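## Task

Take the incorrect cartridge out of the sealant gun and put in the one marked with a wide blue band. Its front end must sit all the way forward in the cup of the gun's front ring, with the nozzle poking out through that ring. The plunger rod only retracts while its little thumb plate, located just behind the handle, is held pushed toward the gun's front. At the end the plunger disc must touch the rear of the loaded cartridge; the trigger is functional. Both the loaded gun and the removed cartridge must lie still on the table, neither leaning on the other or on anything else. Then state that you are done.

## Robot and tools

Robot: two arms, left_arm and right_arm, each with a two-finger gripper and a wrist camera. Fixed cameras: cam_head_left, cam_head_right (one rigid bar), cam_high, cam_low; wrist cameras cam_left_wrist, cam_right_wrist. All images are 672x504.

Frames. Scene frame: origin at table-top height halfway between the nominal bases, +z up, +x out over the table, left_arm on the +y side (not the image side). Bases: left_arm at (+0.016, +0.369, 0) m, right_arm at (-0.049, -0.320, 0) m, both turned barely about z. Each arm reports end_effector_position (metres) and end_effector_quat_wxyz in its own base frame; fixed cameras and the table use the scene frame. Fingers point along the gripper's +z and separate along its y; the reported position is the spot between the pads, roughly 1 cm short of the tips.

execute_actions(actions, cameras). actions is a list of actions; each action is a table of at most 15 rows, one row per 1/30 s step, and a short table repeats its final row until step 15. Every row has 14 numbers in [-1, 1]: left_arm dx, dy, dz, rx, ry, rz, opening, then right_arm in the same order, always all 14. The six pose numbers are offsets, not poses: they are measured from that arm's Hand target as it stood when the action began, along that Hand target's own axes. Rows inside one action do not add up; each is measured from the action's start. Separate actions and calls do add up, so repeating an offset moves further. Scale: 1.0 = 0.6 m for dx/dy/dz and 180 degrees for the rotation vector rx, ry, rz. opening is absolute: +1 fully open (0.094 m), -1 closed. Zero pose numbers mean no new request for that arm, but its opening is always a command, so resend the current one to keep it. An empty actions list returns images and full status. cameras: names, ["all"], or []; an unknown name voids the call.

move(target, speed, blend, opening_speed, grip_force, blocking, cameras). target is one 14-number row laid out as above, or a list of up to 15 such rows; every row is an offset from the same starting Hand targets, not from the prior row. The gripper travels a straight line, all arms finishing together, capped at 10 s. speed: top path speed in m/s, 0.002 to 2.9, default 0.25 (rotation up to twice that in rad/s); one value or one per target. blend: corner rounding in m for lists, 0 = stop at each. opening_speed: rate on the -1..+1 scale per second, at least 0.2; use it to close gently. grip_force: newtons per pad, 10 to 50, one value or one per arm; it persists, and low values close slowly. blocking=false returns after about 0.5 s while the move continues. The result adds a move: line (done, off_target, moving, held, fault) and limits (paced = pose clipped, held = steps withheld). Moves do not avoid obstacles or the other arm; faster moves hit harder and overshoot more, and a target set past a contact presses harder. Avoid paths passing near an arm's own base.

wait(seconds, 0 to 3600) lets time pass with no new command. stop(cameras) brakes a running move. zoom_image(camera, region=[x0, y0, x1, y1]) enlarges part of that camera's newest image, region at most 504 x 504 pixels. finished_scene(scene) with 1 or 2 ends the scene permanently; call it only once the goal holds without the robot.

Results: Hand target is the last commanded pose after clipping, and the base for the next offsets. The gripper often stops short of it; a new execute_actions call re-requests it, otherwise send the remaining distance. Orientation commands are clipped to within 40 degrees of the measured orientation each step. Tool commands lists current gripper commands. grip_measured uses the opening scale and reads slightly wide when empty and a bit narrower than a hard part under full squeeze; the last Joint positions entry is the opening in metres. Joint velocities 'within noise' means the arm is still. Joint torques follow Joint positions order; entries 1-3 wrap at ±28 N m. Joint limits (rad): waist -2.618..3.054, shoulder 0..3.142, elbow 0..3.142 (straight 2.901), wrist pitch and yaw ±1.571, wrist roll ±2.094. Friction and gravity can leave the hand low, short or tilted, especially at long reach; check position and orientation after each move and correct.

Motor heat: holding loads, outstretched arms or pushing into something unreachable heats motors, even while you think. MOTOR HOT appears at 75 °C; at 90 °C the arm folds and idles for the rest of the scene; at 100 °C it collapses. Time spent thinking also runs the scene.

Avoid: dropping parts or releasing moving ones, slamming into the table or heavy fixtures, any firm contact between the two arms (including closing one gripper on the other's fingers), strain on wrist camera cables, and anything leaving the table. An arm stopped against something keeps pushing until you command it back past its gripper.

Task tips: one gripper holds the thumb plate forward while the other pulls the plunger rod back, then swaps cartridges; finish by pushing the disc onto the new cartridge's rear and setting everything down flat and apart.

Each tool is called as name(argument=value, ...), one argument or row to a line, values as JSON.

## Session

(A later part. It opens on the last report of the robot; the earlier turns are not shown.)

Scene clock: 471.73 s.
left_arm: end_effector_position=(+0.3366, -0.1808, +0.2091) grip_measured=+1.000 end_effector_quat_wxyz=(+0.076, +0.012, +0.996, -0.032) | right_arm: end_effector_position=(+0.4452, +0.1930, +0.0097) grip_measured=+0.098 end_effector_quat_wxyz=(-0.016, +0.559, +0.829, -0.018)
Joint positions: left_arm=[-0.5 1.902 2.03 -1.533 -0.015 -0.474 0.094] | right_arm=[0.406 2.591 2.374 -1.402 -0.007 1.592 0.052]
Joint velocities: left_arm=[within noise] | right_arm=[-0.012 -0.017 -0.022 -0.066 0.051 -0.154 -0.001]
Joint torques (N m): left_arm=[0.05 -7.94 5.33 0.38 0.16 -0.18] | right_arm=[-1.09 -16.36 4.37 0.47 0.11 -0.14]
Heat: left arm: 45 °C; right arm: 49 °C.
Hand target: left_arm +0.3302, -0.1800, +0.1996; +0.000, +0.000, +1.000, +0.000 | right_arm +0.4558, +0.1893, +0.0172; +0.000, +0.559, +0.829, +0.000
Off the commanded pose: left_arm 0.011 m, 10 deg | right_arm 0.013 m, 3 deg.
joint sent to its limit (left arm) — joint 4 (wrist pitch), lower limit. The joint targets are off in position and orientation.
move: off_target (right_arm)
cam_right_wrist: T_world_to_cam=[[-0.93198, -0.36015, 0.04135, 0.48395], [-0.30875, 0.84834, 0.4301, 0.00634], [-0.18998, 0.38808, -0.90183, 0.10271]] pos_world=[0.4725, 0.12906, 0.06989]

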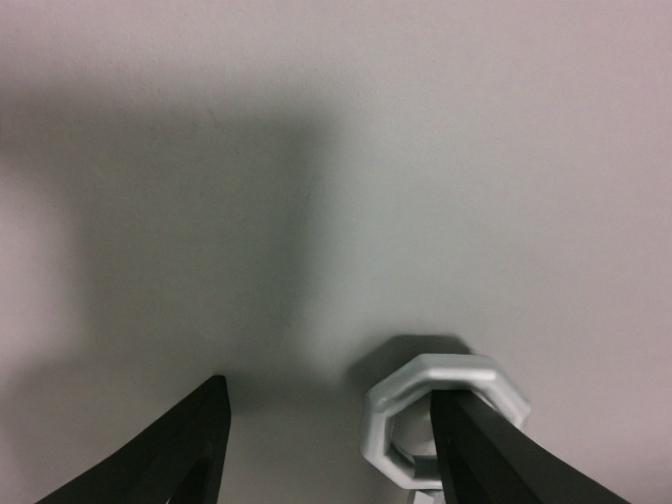

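move(
  target=[0,0,0,0,0,0,1,0,0,-0.08,0,0,0,0.1],
  speed=0.1,
  cameras=["cam_right_wrist","cam_left_wrist"],
)

Scene clock: 480.97 s.
left_arm: end_effector_position=(+0.3366, -0.1808, +0.2091) grip_measured=+1.000 end_effector_quat_wxyz=(+0.076, +0.012, +0.996, -0.032) | right_arm: end_effector_position=(+0.4515, +0.1949, +0.0550) grip_measured=+0.098 end_effector_quat_wxyz=(-0.003, +0.557, +0.831, +0.002)
Joint positions: left_arm=[-0.5 1.902 2.03 -1.533 -0.015 -0.474 0.094] | right_arm=[0.405 2.591 2.556 -1.537 -0.007 1.586 0.052]
Joint torques (N m): left_arm=[-0.02 -7.94 5.31 0.38 0.18 -0.18] | right_arm=[-1.03 -14.34 8.25 0 0.14 -0.12]
Heat: left arm: 46 °C; right arm: 50 °C.
Hand target: left_arm +0.3302, -0.1800, +0.1996; +0.000, +0.000, +1.000, +0.000 | right_arm +0.4558, +0.1894, +0.0652; +0.000, +0.559, +0.829, +0.000
Off the commanded pose: left_arm 0.011 m, 10 deg | right_arm 0.012 m, 1 deg.
joint sent to its limit (left arm) — joint 4 (wrist pitch), lower limit. The joint targets are off in position and orientation.
joint sent to its limit (right arm) — joint 4 (wrist pitch), lower limit. The joint targets are off in position, not in orientation.
move: off_target (right_arm)
cam_left_wrist: T_world_to_cam=[[-0.0602, -0.99608, 0.06488, -0.17311], [-0.95547, 0.07631, 0.28506, 0.31491], [-0.2889, -0.04483, -0.95631, 0.38022]] pos_world=[0.40031, -0.17942, 0.28507]
cam_right_wrist: T_world_to_cam=[[-0.93109, -0.36474, -0.00628, 0.49184], [-0.33147, 0.83871, 0.43209, -0.00087], [-0.15233, 0.40439, -0.90181, 0.12391]] pos_world=[0.47653, 0.13002, 0.11521]
Images, in order (width x height): cam_left_wrist 672x504, cam_right_wrist 672x504.

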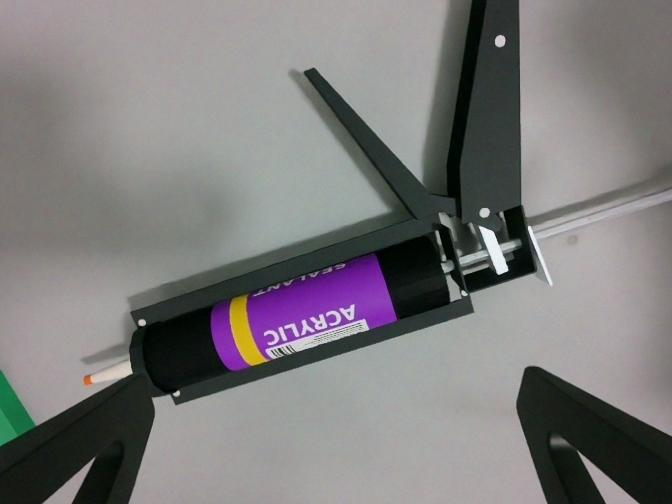

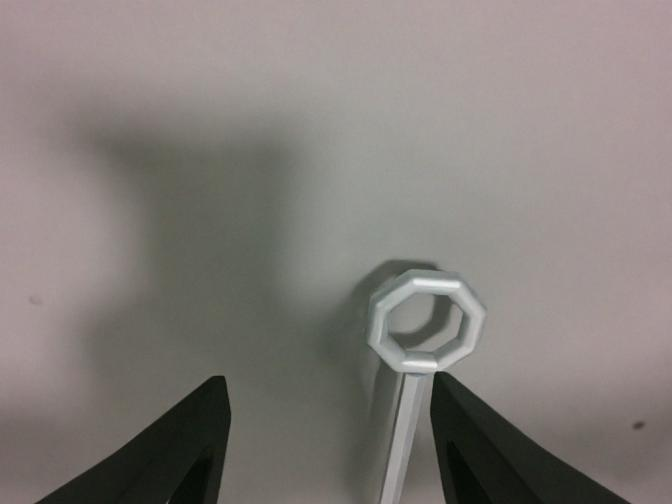

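move(
  target=[0,0,0,0,0,0,1,0.0047,-0.0355,0.03,0,0,0.029,0.5],
  speed=0.1,
  cameras=["cam_right_wrist"],
)

Scene clock: 511.40 s.
left_arm: end_effector_position=(+0.3366, -0.1808, +0.2091) grip_measured=+1.000 end_effector_quat_wxyz=(+0.076, +0.012, +0.996, -0.032) | right_arm: end_effector_position=(+0.4223, +0.1831, +0.0228) grip_measured=+0.498 end_effector_quat_wxyz=(-0.025, +0.585, +0.810, -0.035)
Joint positions: left_arm=[-0.5 1.902 2.03 -1.533 -0.015 -0.474 0.094] | right_arm=[0.406 2.485 2.227 -1.397 -0.007 1.657 0.07]
Joint torques (N m): left_arm=[-0.1 -7.97 5.39 0.38 0.16 -0.19] | right_arm=[-0.53 -18.85 5.72 0.24 0.13 0.1]
Heat: left arm: 46 °C; right arm: 52 °C.
Hand target: left_arm +0.3302, -0.1800, +0.1996; +0.000, +0.000, +1.000, +0.000 | right_arm +0.4350, +0.1840, +0.0472; +0.000, +0.596, +0.803, +0.000
Off the commanded pose: left_arm 0.011 m, 10 deg | right_arm 0.027 m, 5 deg.
joint sent to its limit (left arm) — joint 4 (wrist pitch), lower limit. The joint targets are off in position and orientation.
move: off_target (right_arm)
cam_right_wrist: T_world_to_cam=[[-0.95124, -0.2984, 0.07815, 0.4545], [-0.23941, 0.87396, 0.42294, -0.03182], [-0.19451, 0.38361, -0.90278, 0.11678]] pos_world=[0.44744, 0.11864, 0.08337]

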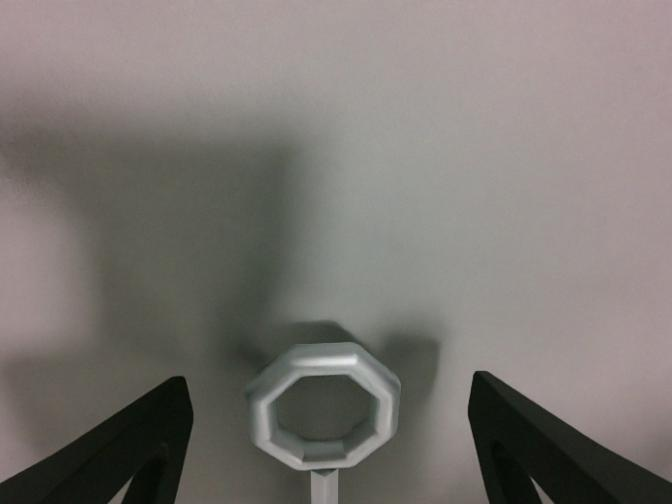

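move(
  target=[0,0,0,0,0,0,1,0,0,0.012,0,0,0,0.3],
  speed=0.1,
  cameras=["cam_right_wrist"],
)

Scene clock: 520.17 s.
left_arm: end_effector_position=(+0.3366, -0.1808, +0.2091) grip_measured=+1.000 end_effector_quat_wxyz=(+0.076, +0.012, +0.996, -0.032) | right_arm: end_effector_position=(+0.4224, +0.1831, +0.0168) grip_measured=+0.302 end_effector_quat_wxyz=(-0.024, +0.585, +0.810, -0.033)
Joint positions: left_arm=[-0.5 1.902 2.03 -1.533 -0.015 -0.474 0.094] | right_arm=[0.406 2.482 2.198 -1.368 -0.007 1.657 0.061]
Joint torques (N m): left_arm=[0.13 -7.99 5.27 0.39 0.15 -0.19] | right_arm=[-0.53 -18.58 5.68 0.32 0.11 0.12]
Heat: left arm: 46 °C; right arm: 54 °C.
Hand target: left_arm +0.3302, -0.1800, +0.1996; +0.000, +0.000, +1.000, +0.000 | right_arm +0.4350, +0.1840, +0.0400; +0.000, +0.596, +0.803, +0.000
Off the commanded pose: left_arm 0.011 m, 10 deg | right_arm 0.026 m, 5 deg.
joint sent to its limit (left arm) — joint 4 (wrist pitch), lower limit. The joint targets are off in position and orientation.
move: off_target (right_arm)
cam_right_wrist: T_world_to_cam=[[-0.95144, -0.29853, 0.07514, 0.45523], [-0.24062, 0.87343, 0.42335, -0.02874], [-0.19201, 0.38471, -0.90285, 0.11011]] pos_world=[0.44735, 0.11864, 0.07737]

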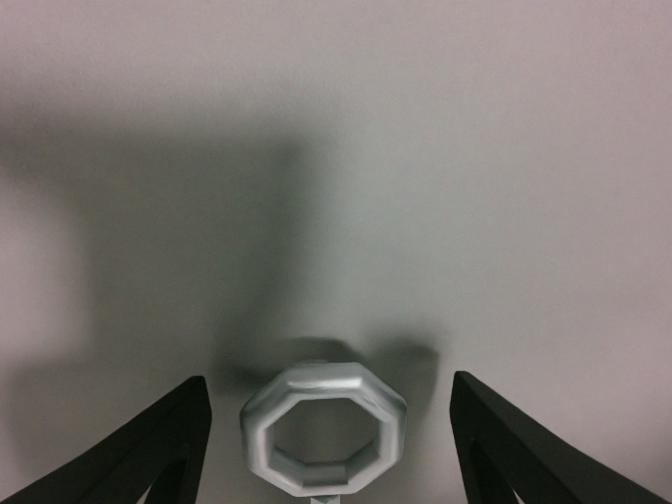

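move(
  target=[0,0,0,0,0,0,1,0,0,0,0,0,0,-0.38],
  opening_speed=0.6,
  cameras=["cam_right_wrist","cam_left_wrist"],
)

Scene clock: 525.73 s.
left_arm: end_effector_position=(+0.3366, -0.1808, +0.2091) grip_measured=+1.000 end_effector_quat_wxyz=(+0.076, +0.012, +0.996, -0.032) | right_arm: end_effector_position=(+0.4236, +0.1829, +0.0160) grip_measured=-0.220 end_effector_quat_wxyz=(-0.023, +0.587, +0.808, -0.032)
Joint positions: left_arm=[-0.5 1.902 2.03 -1.533 -0.015 -0.474 0.094] | right_arm=[0.405 2.484 2.198 -1.363 -0.007 1.661 0.037]
Joint torques (N m): left_arm=[0.05 -7.99 5.29 0.4 0.13 -0.13] | right_arm=[-0.31 -18.7 5.41 0.21 0.12 0.06]
Heat: left arm: 46 °C; right arm: 54 °C.
Hand target: left_arm +0.3302, -0.1800, +0.1996; +0.000, +0.000, +1.000, +0.000 | right_arm +0.4350, +0.1840, +0.0400; +0.000, +0.596, +0.803, +0.000
Off the commanded pose: left_arm 0.011 m, 10 deg | right_arm 0.027 m, 5 deg.
joint sent to its limit (left arm) — joint 4 (wrist pitch), lower limit. The joint targets are off in position and orientation.
move: done
cam_left_wrist: T_world_to_cam=[[-0.0602, -0.99608, 0.06488, -0.17311], [-0.95547, 0.07631, 0.28506, 0.31491], [-0.2889, -0.04483, -0.95631, 0.38022]] pos_world=[0.40031, -0.17942, 0.28507]
cam_right_wrist: T_world_to_cam=[[-0.95346, -0.29279, 0.07204, 0.45619], [-0.23656, 0.87452, 0.42338, -0.02981], [-0.18696, 0.38663, -0.90309, 0.10731]] pos_world=[0.44797, 0.11815, 0.07667]
Images, in order (width x height): cam_left_wrist 672x504, cam_right_wrist 672x504.

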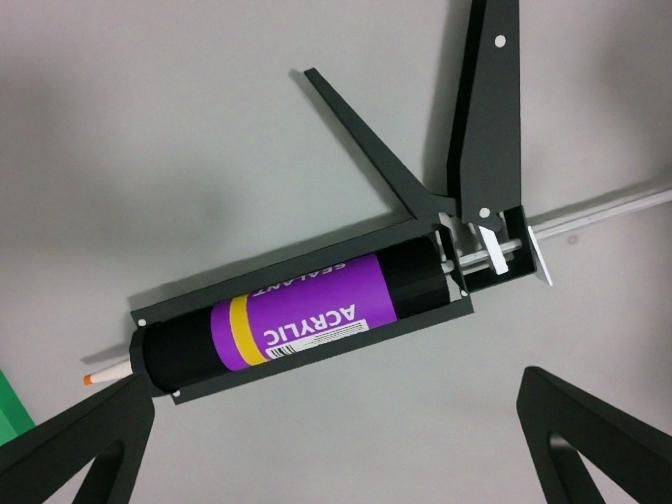

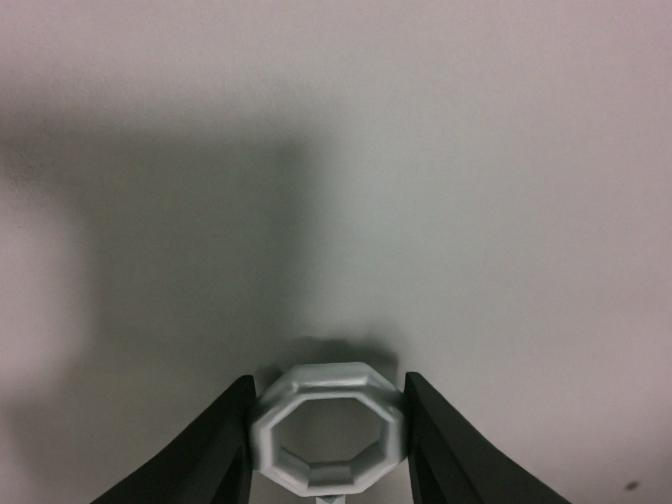

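move(
  target=[0.041,-0.316,0.099,0,0,-0.083,-1,0,0,0,0,0,0,-0.38],
  cameras=["cam_left_wrist","cam_head_left"],
)

Scene clock: 596.40 s.
left_arm: end_effector_position=(+0.3048, -0.3717, +0.1452) grip_measured=-0.983 end_effector_quat_wxyz=(+0.049, -0.113, +0.990, -0.062) | right_arm: end_effector_position=(+0.4236, +0.1829, +0.0160) grip_measured=-0.220 end_effector_quat_wxyz=(-0.023, +0.587, +0.808, -0.032)
Joint positions: left_arm=[-0.89 2.352 2.473 -1.535 -0.015 -1.115 0.001] | right_arm=[0.405 2.484 2.198 -1.363 -0.007 1.661 0.037]
Joint torques (N m): left_arm=[1.06 -11.18 8.23 0.33 0.13 -0.18] | right_arm=[-0.64 -18.69 5.5 0.27 0.13 0.08]
Heat: left arm: 46 °C; right arm: 58 °C.
Hand target: left_arm +0.3058, -0.3697, +0.1403; +0.000, -0.130, +0.991, +0.000 | right_arm +0.4350, +0.1840, +0.0400; +0.000, +0.596, +0.803, +0.000
Off the commanded pose: left_arm 0.005 m, 9 deg | right_arm 0.027 m, 5 deg.
joint sent to its limit (left arm) — joint 4 (wrist pitch), lower limit. The joint targets are off in position and orientation.
move: off_target (left_arm)
cam_left_wrist: T_world_to_cam=[[0.18736, -0.97232, 0.13959, -0.4385], [-0.92895, -0.1292, 0.34692, 0.22393], [-0.31929, -0.19467, -0.92745, 0.25074]] pos_world=[0.37024, -0.34862, 0.21608]
Images, in order (width x height): cam_head_left 672x504, cam_left_wrist 672x504.

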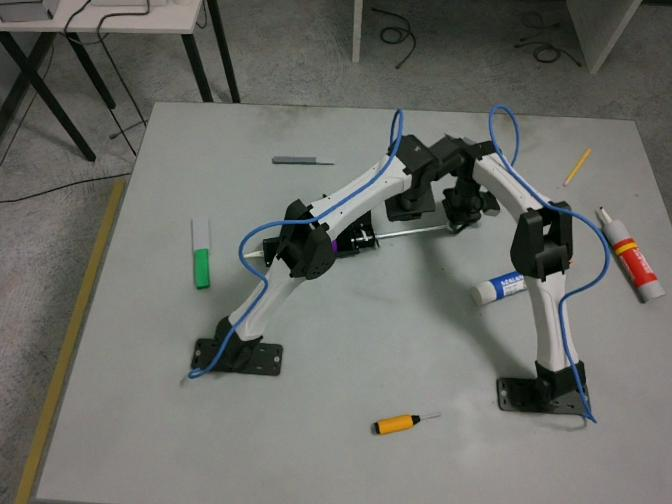

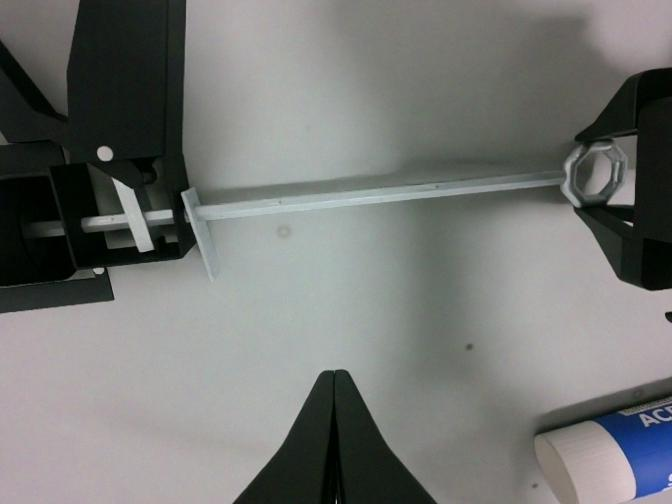

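move(
  target=[0.007,0.029,0.15,0,0,0,-1,0,0,0,0,0,0,-0.38],
  speed=0.12,
  cameras=["cam_left_wrist"],
)

Scene clock: 627.20 s.
left_arm: end_effector_position=(+0.2924, -0.3527, +0.0617) grip_measured=-0.983 end_effector_quat_wxyz=(+0.005, -0.115, +0.993, +0.003) | right_arm: end_effector_position=(+0.4236, +0.1829, +0.0160) grip_measured=-0.220 end_effector_quat_wxyz=(-0.023, +0.587, +0.808, -0.032)
Joint positions: left_arm=[-0.883 2.352 2.146 -1.364 -0.012 -1.115 0.001] | right_arm=[0.405 2.484 2.198 -1.363 -0.007 1.661 0.037]
Joint torques (N m): left_arm=[1.1 -11.75 5.15 0.63 0.14 -0.13] | right_arm=[-0.28 -18.78 5.39 0.25 0.09 0.11]
Heat: left arm: 51 °C; right arm: 60 °C.
Hand target: left_arm +0.2972, -0.3539, +0.0503; +0.000, -0.130, +0.991, +0.000 | right_arm +0.4350, +0.1840, +0.0400; +0.000, +0.596, +0.803, +0.000
Off the commanded pose: left_arm 0.012 m, 2 deg | right_arm 0.027 m, 5 deg.
move: off_target (left_arm)
cam_left_wrist: T_world_to_cam=[[0.20038, -0.97971, 0.00323, -0.40409], [-0.88909, -0.18046, 0.42066, 0.20946], [-0.41154, -0.08717, -0.90721, 0.23667]] pos_world=[0.3646, -0.33746, 0.1279]

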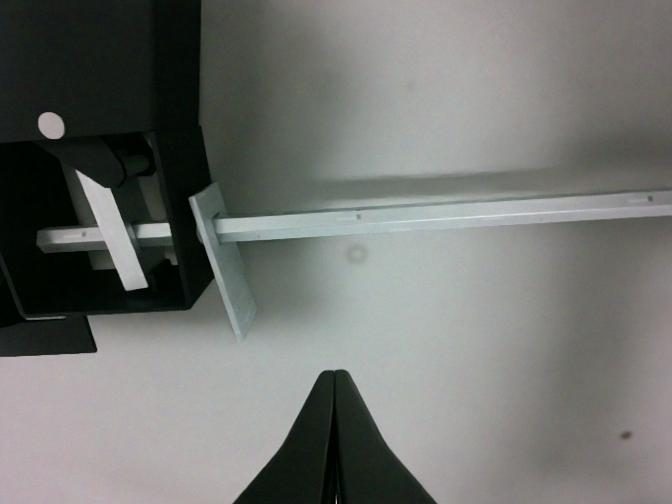

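move(
  target=[-0.017,0,0.05,0,0,0,-1,0,0,0,0,0,0,-0.38],
  speed=0.1,
  cameras=["cam_left_wrist"],
)

Scene clock: 644.90 s.
left_arm: end_effector_position=(+0.3049, -0.3479, +0.0354) grip_measured=-0.983 end_effector_quat_wxyz=(+0.007, -0.129, +0.992, +0.001) | right_arm: end_effector_position=(+0.4236, +0.1829, +0.0160) grip_measured=-0.220 end_effector_quat_wxyz=(-0.023, +0.587, +0.808, -0.032)
Joint positions: left_arm=[-0.856 2.369 2.071 -1.266 -0.012 -1.115 0.001] | right_arm=[0.405 2.484 2.198 -1.363 -0.007 1.661 0.037]
Joint torques (N m): left_arm=[0.7 -11.18 5.81 0.59 0.14 0.1] | right_arm=[-0.43 -18.58 5.42 0.24 0.12 0.09]
Heat: left arm: 53 °C; right arm: 61 °C.
Hand target: left_arm +0.3070, -0.3513, +0.0203; +0.000, -0.130, +0.991, +0.000 | right_arm +0.4350, +0.1840, +0.0400; +0.000, +0.596, +0.803, +0.000
Off the commanded pose: left_arm 0.016 m, 1 deg | right_arm 0.027 m, 5 deg.
move: off_target (left_arm)
cam_left_wrist: T_world_to_cam=[[0.22731, -0.97379, 0.00865, -0.40809], [-0.88546, -0.20297, 0.41804, 0.22372], [-0.40533, -0.10268, -0.90839, 0.21104]] pos_world=[0.3764, -0.33032, 0.10171]

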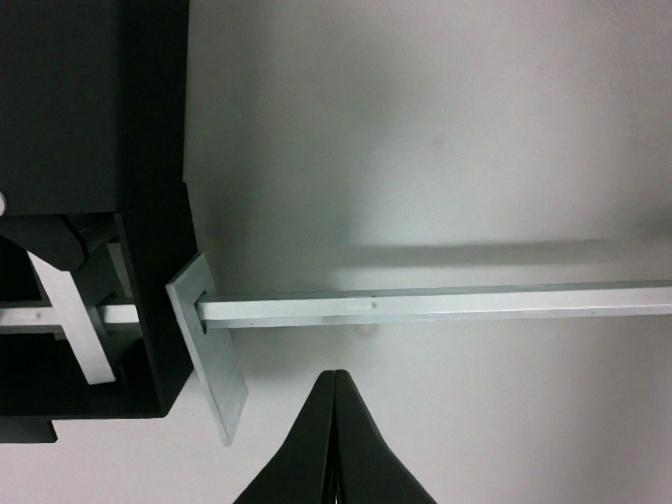

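move(
  target=[0,0.03,0.0,0,0,0,-1,0,0,0,0,0,0,-0.38],
  speed=0.1,
  cameras=["cam_left_wrist"],
)

Scene clock: 650.43 s.
left_arm: end_effector_position=(+0.2964, -0.3310, +0.0098) grip_measured=-0.983 end_effector_quat_wxyz=(-0.010, -0.134, +0.991, +0.022) | right_arm: end_effector_position=(+0.4233, +0.1835, +0.0160) grip_measured=-0.220 end_effector_quat_wxyz=(-0.023, +0.587, +0.809, -0.032)
Joint positions: left_arm=[-0.844 2.361 1.954 -1.212 -0.008 -1.113 0.001] | right_arm=[0.406 2.484 2.198 -1.363 -0.007 1.661 0.037]
Joint torques (N m): left_arm=[1.16 -16.42 4.63 0.47 0.1 0.3] | right_arm=[-0.36 -18.65 5.6 0.26 0.13 0.13]
Heat: left arm: 54 °C; right arm: 62 °C.
Hand target: left_arm +0.3024, -0.3339, +0.0203; +0.000, -0.130, +0.991, +0.000 | right_arm +0.4350, +0.1840, +0.0400; +0.000, +0.596, +0.803, +0.000
Off the commanded pose: left_arm 0.012 m, 3 deg | right_arm 0.027 m, 5 deg.
move: off_target (left_arm)
cam_left_wrist: T_world_to_cam=[[0.23725, -0.9707, -0.03803, -0.391], [-0.86585, -0.22905, 0.44479, 0.21561], [-0.44047, -0.0726, -0.89483, 0.20643]] pos_world=[0.37038, -0.31518, 0.07395]

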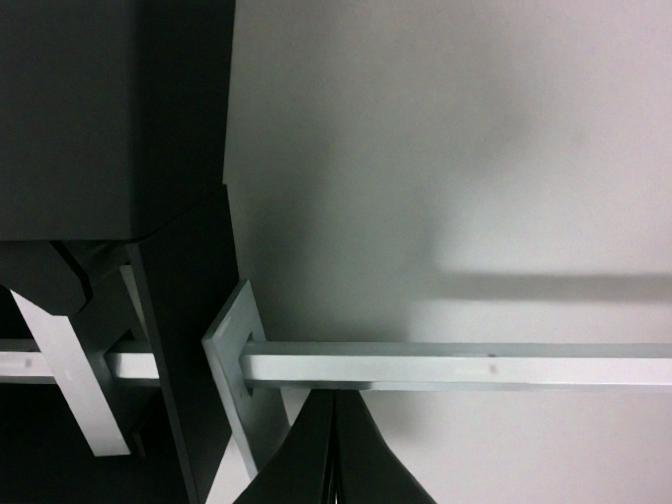

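move(
  target=[0,0.0,-0.04,0,0,0,-1,0,0,0,0,0,0,-0.38],
  speed=0.1,
  cameras=["cam_left_wrist"],
)

Scene clock: 657.57 s.
left_arm: end_effector_position=(+0.2949, -0.3304, +0.0149) grip_measured=-0.983 end_effector_quat_wxyz=(-0.013, -0.134, +0.991, +0.026) | right_arm: end_effector_position=(+0.4233, +0.1835, +0.0160) grip_measured=-0.220 end_effector_quat_wxyz=(-0.023, +0.587, +0.809, -0.032)
Joint positions: left_arm=[-0.845 2.361 1.974 -1.242 -0.008 -1.113 0.001] | right_arm=[0.406 2.484 2.198 -1.363 -0.007 1.661 0.037]
Joint torques (N m): left_arm=[1.18 -17.85 8.5 0.01 0.08 0.3] | right_arm=[-0.36 -18.59 5.42 0.26 0.13 0.1]
Heat: left arm: 61 °C; right arm: 62 °C.
Hand target: left_arm +0.3024, -0.3339, +0.0443; +0.000, -0.130, +0.991, +0.000 | right_arm +0.4350, +0.1840, +0.0400; +0.000, +0.596, +0.803, +0.000
Off the commanded pose: left_arm 0.031 m, 3 deg | right_arm 0.027 m, 5 deg.
move: off_target (left_arm)
cam_left_wrist: T_world_to_cam=[[0.23551, -0.97078, -0.04609, -0.38921], [-0.86351, -0.23078, 0.44844, 0.2109], [-0.44597, -0.06581, -0.89263, 0.21414]] pos_world=[0.36928, -0.31508, 0.07864]

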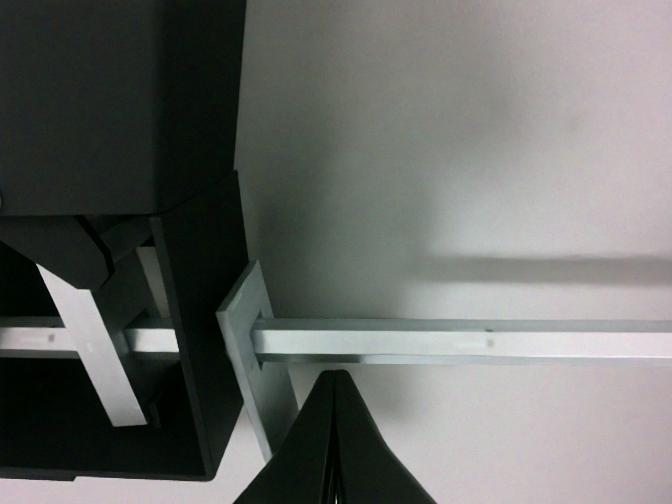

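move(
  target=[0,0.0,-0.02,0,0,0,-1,0,0,0,0,0,0,-0.38],
  speed=0.1,
)

Scene clock: 663.43 s.
left_arm: end_effector_position=(+0.2963, -0.3319, +0.0297) grip_measured=-0.983 end_effector_quat_wxyz=(-0.011, -0.134, +0.991, +0.023) | right_arm: end_effector_position=(+0.4233, +0.1835, +0.0160) grip_measured=-0.220 end_effector_quat_wxyz=(-0.023, +0.587, +0.809, -0.032)
Joint positions: left_arm=[-0.845 2.353 2.02 -1.288 -0.008 -1.113 0.001] | right_arm=[0.406 2.484 2.198 -1.363 -0.007 1.661 0.037]
Joint torques (N m): left_arm=[1.07 -17.18 8.49 0.06 0.1 0.31] | right_arm=[-0.5 -18.54 5.42 0.28 0.12 0.06]
Heat: left arm: 65 °C; right arm: 62 °C.
Hand target: left_arm +0.3024, -0.3339, +0.0563; +0.000, -0.130, +0.991, +0.000 | right_arm +0.4350, +0.1840, +0.0400; +0.000, +0.596, +0.803, +0.000
Off the commanded pose: left_arm 0.027 m, 3 deg | right_arm 0.027 m, 5 deg.
move: off_target (left_arm)

move(
  target=[-0.008,0.02,0.015,0,0,0,-1,0,0,0,0,0,0,-0.38],
  speed=0.1,
  cameras=["cam_left_wrist"],
)

Scene clock: 677.50 s.
left_arm: end_effector_position=(+0.2997, -0.3261, +0.0307) grip_measured=-0.983 end_effector_quat_wxyz=(-0.008, -0.136, +0.991, +0.013) | right_arm: end_effector_position=(+0.4233, +0.1835, +0.0160) grip_measured=-0.220 end_effector_quat_wxyz=(-0.023, +0.587, +0.808, -0.032)
Joint positions: left_arm=[-0.828 2.321 1.97 -1.251 -0.002 -1.101 0.001] | right_arm=[0.406 2.484 2.198 -1.363 -0.007 1.663 0.037]
Joint torques (N m): left_arm=[1.55 -17.28 4.64 0.3 0.06 0.27] | right_arm=[-0.5 -18.51 5.49 0.29 0.11 0.08]
Heat: left arm: 67 °C; right arm: 63 °C.
Hand target: left_arm +0.3039, -0.3211, +0.0473; +0.000, -0.130, +0.991, +0.000 | right_arm +0.4350, +0.1840, +0.0400; +0.000, +0.596, +0.803, +0.000
Off the commanded pose: left_arm 0.018 m, 2 deg | right_arm 0.027 m, 5 deg.
move: off_target (left_arm)
cam_left_wrist: T_world_to_cam=[[0.24062, -0.97041, -0.02009, -0.38772], [-0.86795, -0.22439, 0.44307, 0.21245], [-0.43447, -0.08918, -0.89626, 0.21978]] pos_world=[0.37318, -0.30898, 0.09505]

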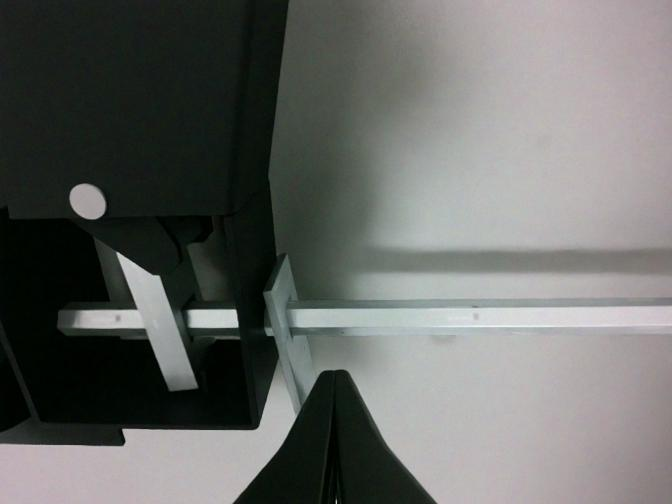

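move(
  target=[0,0.027,0,0,0,0,-1,0,0,0,0,0,0,-0.38],
  speed=0.1,
  cameras=["cam_left_wrist"],
)

Scene clock: 685.30 s.
left_arm: end_effector_position=(+0.3005, -0.3217, +0.0340) grip_measured=-0.983 end_effector_quat_wxyz=(+0.001, -0.134, +0.991, -0.009) | right_arm: end_effector_position=(+0.4224, +0.1857, +0.0161) grip_measured=-0.220 end_effector_quat_wxyz=(-0.027, +0.588, +0.808, -0.030)
Joint positions: left_arm=[-0.816 2.255 1.872 -1.173 0.009 -1.084 0.001] | right_arm=[0.408 2.484 2.198 -1.363 -0.017 1.666 0.037]
Joint torques (N m): left_arm=[1.89 -16.5 4.36 0.06 -0.05 0.32] | right_arm=[-0.54 -18.67 5.5 0.26 0.23 0.07]
Heat: left arm: 71 °C; right arm: 63 °C.
Hand target: left_arm +0.2997, -0.3054, +0.0473; +0.000, -0.130, +0.991, +0.000 | right_arm +0.4350, +0.1840, +0.0400; +0.000, +0.596, +0.803, +0.000
Off the commanded pose: left_arm 0.021 m, 1 deg | right_arm 0.027 m, 5 deg.
move: off_target (left_arm)
cam_left_wrist: T_world_to_cam=[[0.23616, -0.97138, 0.02548, -0.38406], [-0.87914, -0.20241, 0.43143, 0.22347], [-0.41393, -0.12429, -0.90178, 0.20616]] pos_world=[0.37249, -0.30221, 0.09929]

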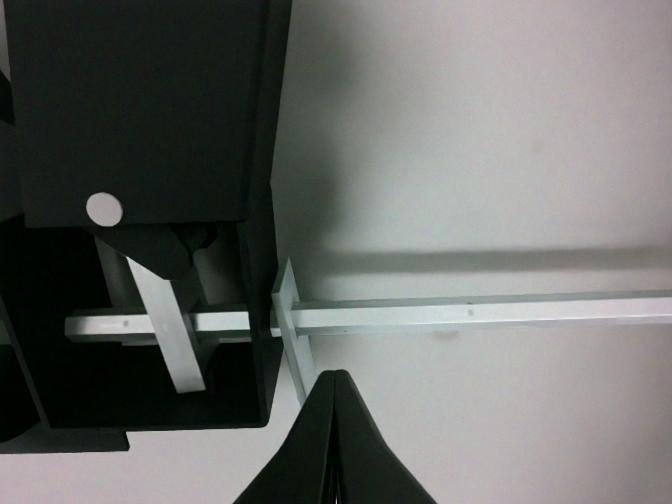

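move(
  target=[0,0.008,0,0,0,0,-1,-0.05,0,0,0,0,0,-0.38],
  speed=0.1,
  cameras=["cam_left_wrist"],
)

Scene clock: 701.77 s.
left_arm: end_effector_position=(+0.3002, -0.3224, +0.0346) grip_measured=-0.983 end_effector_quat_wxyz=(+0.002, -0.132, +0.991, -0.018) | right_arm: end_effector_position=(+0.4213, +0.1832, +0.0162) grip_measured=-0.220 end_effector_quat_wxyz=(-0.047, +0.590, +0.806, -0.017)
Joint positions: left_arm=[-0.814 2.238 1.846 -1.147 0.017 -1.08 0.001] | right_arm=[0.386 2.472 2.175 -1.353 -0.063 1.647 0.037]
Joint torques (N m): left_arm=[2.25 -16.39 4.21 -0.04 -0.11 0.31] | right_arm=[-4.51 -18.71 5.68 0.22 0.63 -0.27]
Heat: left arm: 80 °C; right arm: 64 °C. Fold the left arm in close to its base, or ease its load, before you think long.
Hand target: left_arm +0.2985, -0.3008, +0.0473; +0.000, -0.130, +0.991, +0.000 | right_arm +0.4437, +0.1553, +0.0400; +0.000, +0.596, +0.803, +0.000
Off the commanded pose: left_arm 0.025 m, 2 deg | right_arm 0.043 m, 6 deg.
MOTOR HOT: joint 2 (shoulder) of the left arm reports 80 °C; the controller's stop level is 90 °C. To cool a motor, set the load down, stop pushing, or move to a pose that needs little force.
move: off_target (left_arm, right_arm)
cam_left_wrist: T_world_to_cam=[[0.23282, -0.97153, 0.04391, -0.38443], [-0.88242, -0.19205, 0.42948, 0.22731], [-0.40881, -0.13874, -0.90201, 0.20037]] pos_world=[0.372, -0.30202, 0.1]

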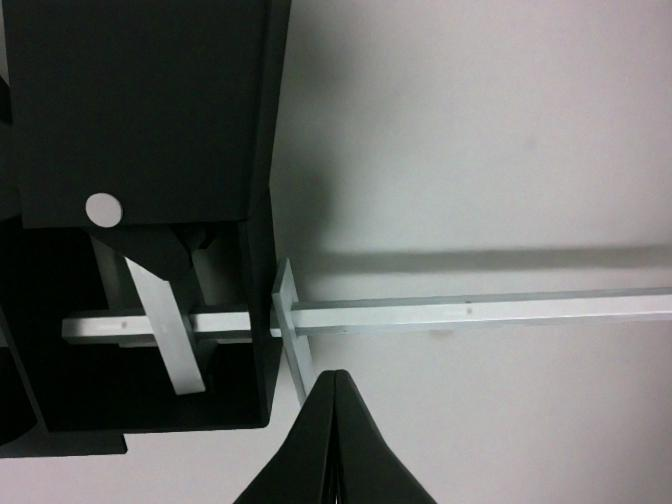

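move(
  target=[
    [0,-0.035,0,0,0,0,-1,0.03,0,0,0,0,0,-0.38],
    [0.05,-0.035,-0.2,0,0,0,-1,0.03,0,0,0,0,0,-0.38],
    [0.2,0.25,-0.25,0,0,0,-1,0.03,0,0,0,0,0,-0.38],
  ],
  speed=0.25,
  blend=[0.01,0.03,0],
)

Scene clock: 712.47 s.
left_arm: end_effector_position=(+0.1462, -0.1944, +0.1949) grip_measured=-0.983 end_effector_quat_wxyz=(+0.006, -0.118, +0.993, -0.027) | right_arm: end_effector_position=(+0.4221, +0.1813, +0.0162) grip_measured=-0.220 end_effector_quat_wxyz=(-0.044, +0.590, +0.806, -0.019)
Joint positions: left_arm=[-0.914 1.445 1.474 -1.547 0.017 -1.15 0.001] | right_arm=[0.385 2.472 2.175 -1.353 -0.055 1.647 0.037]
Joint torques (N m): left_arm=[0.05 -6.78 4.96 0.26 -0.11 -0.2] | right_arm=[-0.96 -18.15 6.61 0.18 0.53 0.07]
Heat: left arm: 80 °C; right arm: 65 °C. Fold the left arm in close to its base, or ease its load, before you think long.
Hand target: left_arm +0.1438, -0.1869, +0.1973; +0.000, -0.130, +0.991, +0.000 | right_arm +0.4385, +0.1725, +0.0400; +0.000, +0.596, +0.803, +0.000
Off the commanded pose: left_arm 0.008 m, 4 deg | right_arm 0.030 m, 6 deg.
MOTOR HOT: still on. Joint 2 (shoulder) of the left arm reports 80 °C.
joint sent to its limit (left arm) — joint 4 (wrist pitch), lower limit. The joint targets are off in position, not in orientation.
move: off_target (left_arm, right_arm)

move(
  target=[
    [0,0,0,0,0,0,-1,0,0,0,0,0,0,0.1],
    [0,0,0,0,0,0,-1,0,0,-0.2,0,0,0,0.1],
    [0,0,0,0,0,0,-1,-0.063,-0.367,-0.25,0,0,0,0.5],
  ],
  blend=[0,0.03,0],
  cameras=["cam_head_left","cam_right_wrist"],
)

Scene clock: 765.30 s.
left_arm: end_effector_position=(+0.1462, -0.1944, +0.1949) grip_measured=-0.983 end_effector_quat_wxyz=(+0.006, -0.118, +0.993, -0.027) | right_arm: end_effector_position=(+0.2408, +0.0782, +0.1837) grip_measured=+0.498 end_effector_quat_wxyz=(-0.007, +0.597, +0.802, +0.007)
Joint positions: left_arm=[-0.914 1.445 1.474 -1.547 0.017 -1.15 0.001] | right_arm=[0.3 1.519 1.497 -1.546 -0.02 1.58 0.07]
Joint torques (N m): left_arm=[0.01 -6.74 5.07 0.32 -0.14 -0.18] | right_arm=[-1.11 -7.45 5.55 0.11 0.23 -0.15]
Heat: left arm: 59 °C; right arm: 65 °C.
Hand target: left_arm +0.1438, -0.1869, +0.1973; +0.000, -0.130, +0.991, +0.000 | right_arm +0.2386, +0.0726, +0.1899; +0.000, +0.596, +0.803, +0.000
Off the commanded pose: left_arm 0.008 m, 4 deg | right_arm 0.009 m, 1 deg.
MOTOR HOT: cleared for the motors of the left arm.
joint sent to its limit (left arm) — joint 4 (wrist pitch), lower limit. The joint targets are off in position, not in orientation.
joint sent to its limit (right arm) — joint 4 (wrist pitch), lower limit. The joint targets are off in position, not in orientation.
move: done
cam_right_wrist: T_world_to_cam=[[-0.96236, -0.27163, -0.00905, 0.25463], [-0.24736, 0.86161, 0.44322, -0.05248], [-0.1126, 0.42877, -0.89637, 0.24251]] pos_world=[0.25937, 0.01041, 0.24294]

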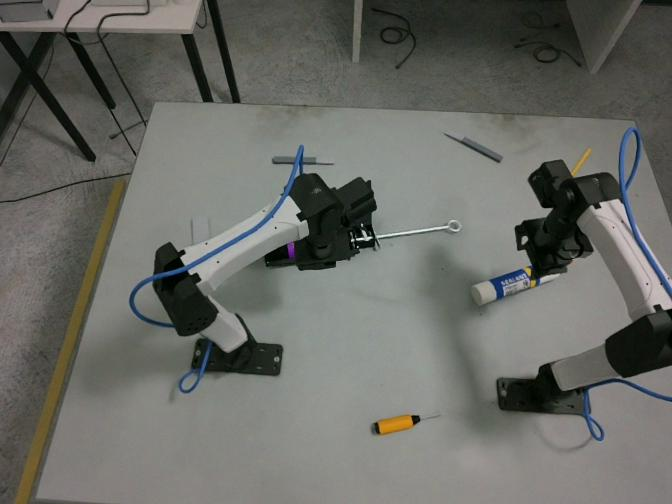

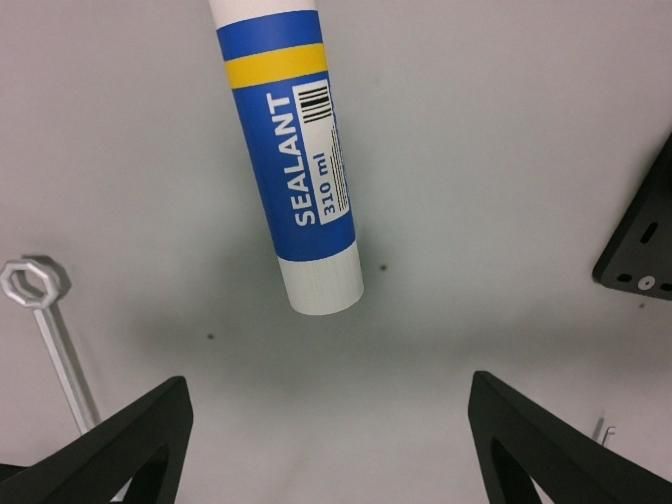

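move(
  target=[-0.218,-0.064,0.078,0,0,0.503,1,0,0,0,0,0,0,0.5],
  cameras=["cam_left_wrist"],
)

Scene clock: 782.73 s.
left_arm: end_effector_position=(+0.2659, -0.1864, +0.1499) grip_measured=+0.997 end_effector_quat_wxyz=(-0.015, +0.607, +0.795, -0.004) | right_arm: end_effector_position=(+0.2408, +0.0782, +0.1837) grip_measured=+0.498 end_effector_quat_wxyz=(-0.007, +0.597, +0.802, +0.007)
Joint positions: left_arm=[-0.607 1.807 1.677 -1.472 0.008 0.697 0.094] | right_arm=[0.3 1.519 1.497 -1.546 -0.02 1.58 0.07]
Joint torques (N m): left_arm=[1.2 -6.8 8.72 0.48 -0.05 0.3] | right_arm=[-1.13 -7.5 5.56 0.14 0.22 -0.17]
Heat: left arm: 55 °C; right arm: 60 °C.
Hand target: left_arm +0.2801, -0.1902, +0.1505; +0.000, +0.613, +0.790, +0.000 | right_arm +0.2386, +0.0726, +0.1899; +0.000, +0.596, +0.803, +0.000
Off the commanded pose: left_arm 0.015 m, 2 deg | right_arm 0.009 m, 1 deg.
joint sent to its limit (right arm) — joint 4 (wrist pitch), lower limit. The joint targets are off in position, not in orientation.
move: off_target (left_arm)
cam_left_wrist: T_world_to_cam=[[-0.97133, -0.2352, 0.03469, 0.20953], [-0.19538, 0.87283, 0.44721, 0.18681], [-0.13546, 0.42761, -0.89376, 0.34078]] pos_world=[0.28618, -0.25949, 0.21376]

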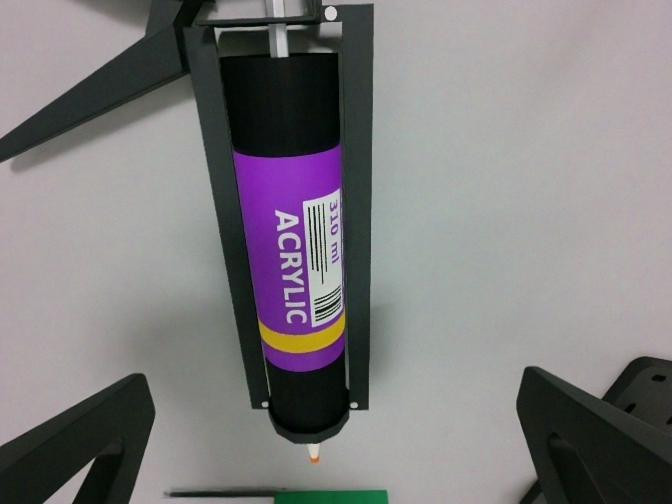

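move(
  target=[0.016,0.025,0.133,0,0,0,1,0,0,0,0,0,0,0.5],
  speed=0.15,
  cameras=["cam_left_wrist"],
)

Scene clock: 810.77 s.
left_arm: end_effector_position=(+0.2855, -0.1786, +0.0786) grip_measured=+0.997 end_effector_quat_wxyz=(-0.002, +0.606, +0.795, -0.004) | right_arm: end_effector_position=(+0.2408, +0.0782, +0.1837) grip_measured=+0.498 end_effector_quat_wxyz=(-0.007, +0.597, +0.802, +0.007)
Joint positions: left_arm=[-0.555 1.835 1.428 -1.168 0.008 0.747 0.094] | right_arm=[0.3 1.519 1.497 -1.546 -0.02 1.58 0.07]
Joint torques (N m): left_arm=[1.05 -7.27 5.29 0.55 -0.04 0.3] | right_arm=[-1.06 -7.41 5.5 0.12 0.28 -0.16]
Heat: left arm: 51 °C; right arm: 55 °C.
Hand target: left_arm +0.2922, -0.1772, +0.0707; +0.000, +0.613, +0.790, +0.000 | right_arm +0.2386, +0.0726, +0.1899; +0.000, +0.596, +0.803, +0.000
Off the commanded pose: left_arm 0.010 m, 1 deg | right_arm 0.009 m, 1 deg.
joint sent to its limit (right arm) — joint 4 (wrist pitch), lower limit. The joint targets are off in position, not in orientation.
move: done
cam_left_wrist: T_world_to_cam=[[-0.97154, -0.23632, 0.01631, 0.23406], [-0.20676, 0.87958, 0.42847, 0.22159], [-0.1156, 0.4129, -0.90341, 0.26882]] pos_world=[0.30429, -0.25059, 0.14409]

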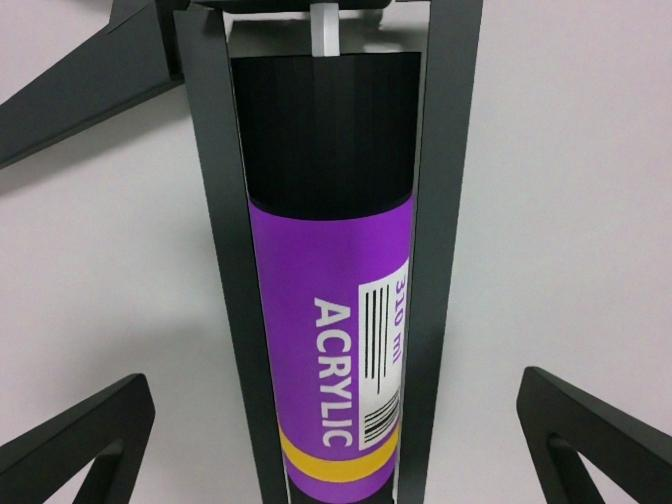

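move(
  target=[0,-0.003,0.083,0,0,0,1,0,0,0,0,0,0,0.5],
  speed=0.15,
  cameras=["cam_left_wrist"],
)

Scene clock: 824.30 s.
left_arm: end_effector_position=(+0.2867, -0.1791, +0.0318) grip_measured=+0.997 end_effector_quat_wxyz=(+0.003, +0.606, +0.795, -0.003) | right_arm: end_effector_position=(+0.2408, +0.0782, +0.1837) grip_measured=+0.498 end_effector_quat_wxyz=(-0.007, +0.597, +0.802, +0.007)
Joint positions: left_arm=[-0.555 1.876 1.29 -0.979 0.006 0.747 0.094] | right_arm=[0.3 1.519 1.497 -1.546 -0.02 1.58 0.07]
Joint torques (N m): left_arm=[0.59 -7.01 4.83 0.59 0 0.26] | right_arm=[-1.18 -7.38 5.57 0.12 0.21 -0.14]
Heat: left arm: 51 °C; right arm: 53 °C.
Hand target: left_arm +0.2904, -0.1776, +0.0209; +0.000, +0.613, +0.790, +0.000 | right_arm +0.2386, +0.0726, +0.1899; +0.000, +0.596, +0.803, +0.000
Off the commanded pose: left_arm 0.012 m, 1 deg | right_arm 0.009 m, 1 deg.
joint sent to its limit (right arm) — joint 4 (wrist pitch), lower limit. The joint targets are off in position, not in orientation.
move: off_target (left_arm)
cam_left_wrist: T_world_to_cam=[[-0.97167, -0.2362, 0.00871, 0.23627], [-0.21039, 0.8811, 0.42355, 0.24377], [-0.10772, 0.40972, -0.90583, 0.22411]] pos_world=[0.305, -0.2508, 0.0977]

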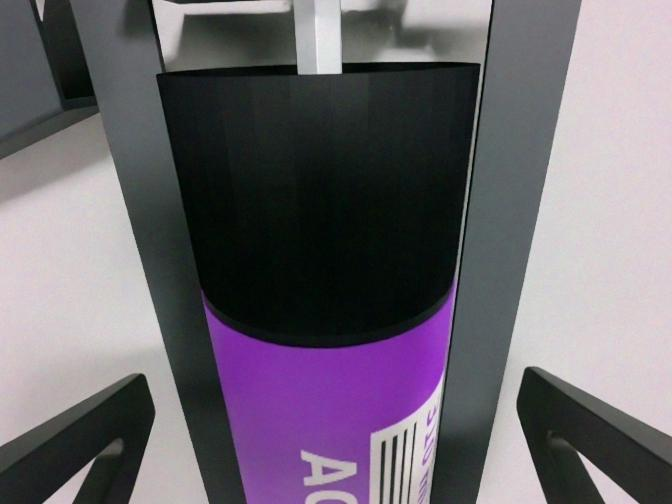

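move(
  target=[0,0,0.008,0,0,0,0.5,0,0,0,0,0,0,0.5],
  opening_speed=0.5,
  cameras=["cam_left_wrist"],
)

Scene clock: 834.87 s.
left_arm: end_effector_position=(+0.2872, -0.1781, +0.0255) grip_measured=+0.693 end_effector_quat_wxyz=(+0.001, +0.605, +0.796, -0.003) | right_arm: end_effector_position=(+0.2408, +0.0782, +0.1837) grip_measured=+0.498 end_effector_quat_wxyz=(-0.007, +0.597, +0.802, +0.007)
Joint positions: left_arm=[-0.552 1.887 1.278 -0.959 0.006 0.747 0.08] | right_arm=[0.3 1.519 1.497 -1.546 -0.02 1.58 0.07]
Joint torques (N m): left_arm=[0.59 -7.42 5.03 0.59 -0.04 0.25] | right_arm=[-1.21 -7.39 5.74 0.17 0.21 -0.11]
Heat: left arm: 50 °C; right arm: 52 °C.
Hand target: left_arm +0.2904, -0.1776, +0.0161; +0.000, +0.613, +0.790, +0.000 | right_arm +0.2386, +0.0726, +0.1899; +0.000, +0.596, +0.803, +0.000
Off the commanded pose: left_arm 0.010 m, 1 deg | right_arm 0.009 m, 1 deg.
joint sent to its limit (right arm) — joint 4 (wrist pitch), lower limit. The joint targets are off in position, not in orientation.
move: done
cam_left_wrist: T_world_to_cam=[[-0.9709, -0.23925, 0.01094, 0.23619], [-0.21199, 0.87976, 0.42554, 0.24598], [-0.11143, 0.41084, -0.90487, 0.21932]] pos_world=[0.3059, -0.24999, 0.0912]

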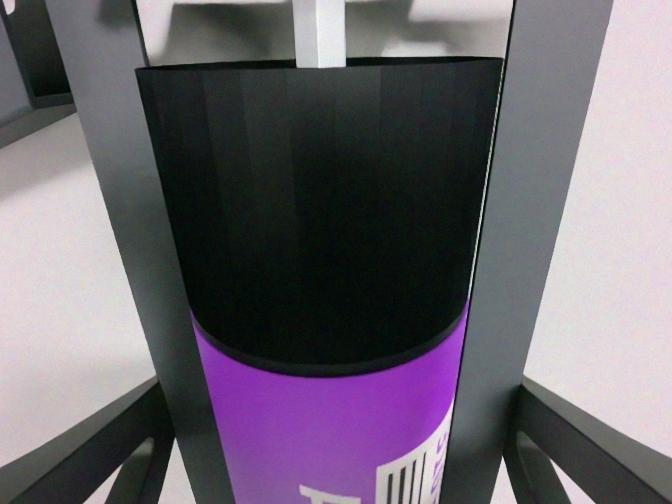

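move(
  target=[0.12,-0.111,-0.01,0,0,0.184,0.5,0,0,0,0,0,0,0.5],
  speed=0.06,
  cameras=["cam_left_wrist","cam_head_left"],
)

Scene clock: 860.93 s.
left_arm: end_effector_position=(+0.2178, -0.1379, +0.0245) grip_measured=+0.693 end_effector_quat_wxyz=(+0.021, +0.807, +0.590, +0.001) | right_arm: end_effector_position=(+0.2408, +0.0782, +0.1837) grip_measured=+0.498 end_effector_quat_wxyz=(-0.007, +0.597, +0.802, +0.007)
Joint positions: left_arm=[-0.555 1.566 0.896 -0.861 0.014 1.324 0.08] | right_arm=[0.3 1.519 1.497 -1.546 -0.02 1.58 0.07]
Joint torques (N m): left_arm=[1.42 -7.32 3.38 0.14 0.01 0.39] | right_arm=[-1.18 -7.32 5.71 0.11 0.19 -0.1]
Heat: left arm: 51 °C; right arm: 50 °C.
Hand target: left_arm +0.2080, -0.1245, +0.0221; +0.000, +0.812, +0.583, +0.000 | right_arm +0.2386, +0.0726, +0.1899; +0.000, +0.596, +0.803, +0.000
Off the commanded pose: left_arm 0.017 m, 3 deg | right_arm 0.009 m, 1 deg.
joint sent to its limit (right arm) — joint 4 (wrist pitch), lower limit. The joint targets are off in position, not in orientation.
move: off_target (left_arm)
cam_left_wrist: T_world_to_cam=[[-0.94299, 0.3317, -0.02712, 0.25206], [0.29196, 0.86362, 0.41099, 0.08459], [0.15974, 0.37964, -0.91124, 0.13097]] pos_world=[0.19207, -0.20639, 0.09141]
Images, in order (width x height): cam_head_left 672x504, cam_left_wrist 672x504.

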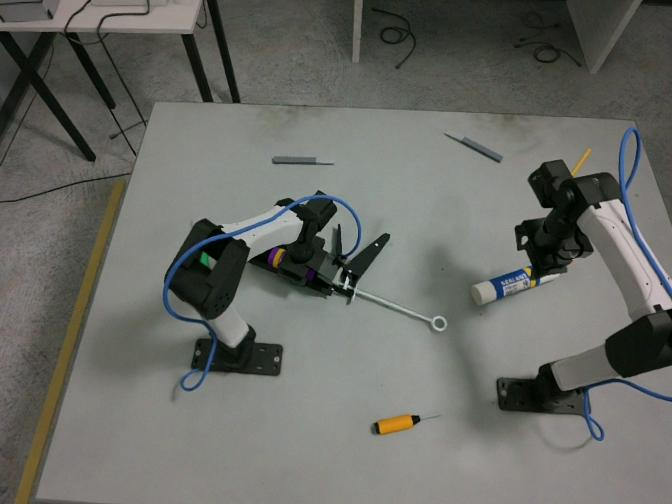

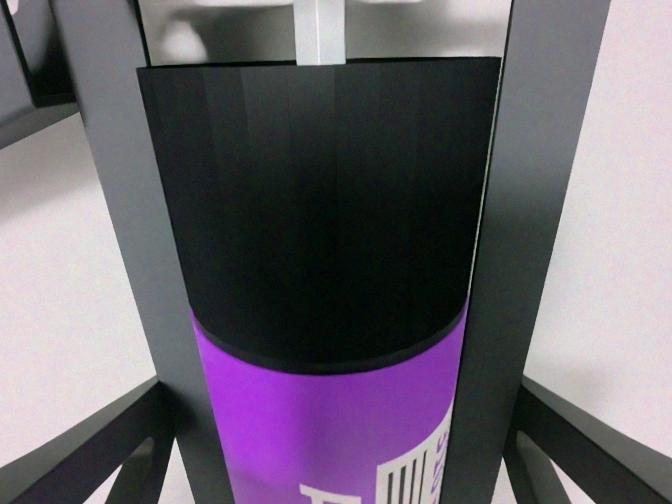

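move(
  target=[
    [0,0,0,0,0,0,1,0,0,0,0,0,0,0.5],
    [0,0,-0.18,0,0,0,1,0,0,0,0,0,0,0.5],
    [-0.32,-0.019,-0.18,0,0,-0.5056,-1,0,0,0,0,0,0,0.5],
  ],
  blend=[0,0.02,0],
  cameras=["cam_left_wrist","cam_head_left"],
)

Scene clock: 888.60 s.
left_arm: end_effector_position=(+0.1329, -0.3018, +0.1289) grip_measured=-0.983 end_effector_quat_wxyz=(-0.001, +0.167, +0.986, -0.011) | right_arm: end_effector_position=(+0.2408, +0.0782, +0.1837) grip_measured=+0.498 end_effector_quat_wxyz=(-0.007, +0.597, +0.802, +0.007)
Joint positions: left_arm=[-1.149 1.775 1.554 -1.334 0.014 -0.814 0.001] | right_arm=[0.3 1.519 1.497 -1.546 -0.02 1.58 0.07]
Joint torques (N m): left_arm=[0.06 -6.83 8.73 0.12 -0.06 -0.17] | right_arm=[-1.09 -7.39 5.46 0.13 0.21 -0.19]
Heat: left arm: 50 °C; right arm: 49 °C.
Hand target: left_arm +0.1357, -0.3027, +0.1301; +0.000, +0.154, +0.988, +0.000 | right_arm +0.2386, +0.0726, +0.1899; +0.000, +0.596, +0.803, +0.000
Off the commanded pose: left_arm 0.003 m, 2 deg | right_arm 0.009 m, 1 deg.
joint sent to its limit (right arm) — joint 4 (wrist pitch), lower limit. The joint targets are off in position, not in orientation.
move: done
cam_left_wrist: T_world_to_cam=[[-0.35624, -0.93393, 0.0294, -0.23804], [-0.83937, 0.33368, 0.4291, 0.1961], [-0.41055, 0.12819, -0.90278, 0.30068]] pos_world=[0.20325, -0.32629, 0.19429]
Images, in order (width x height): cam_head_left 672x504, cam_left_wrist 672x504.

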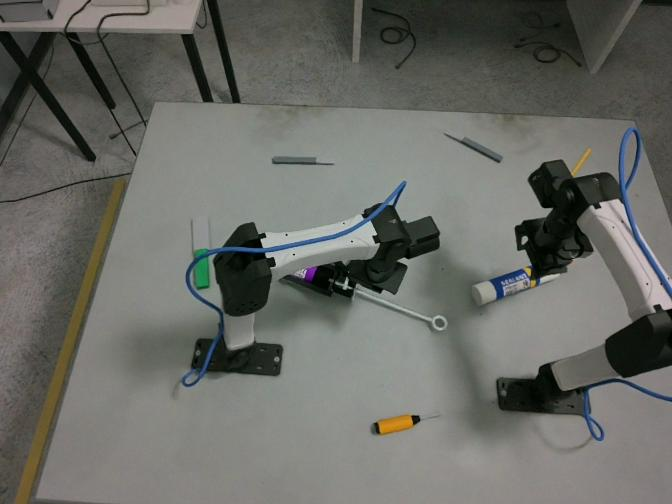

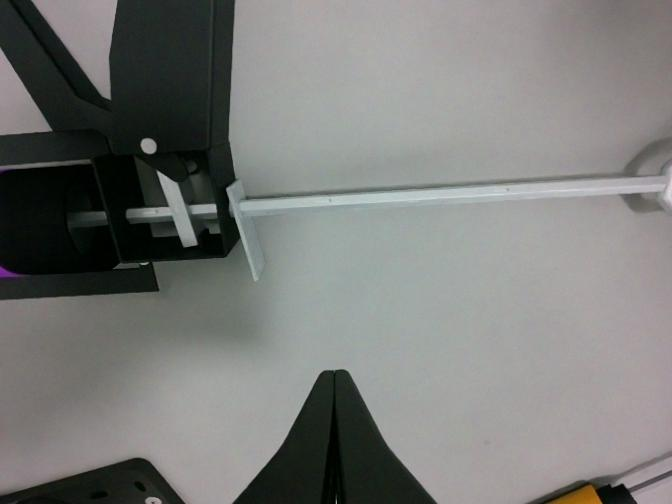

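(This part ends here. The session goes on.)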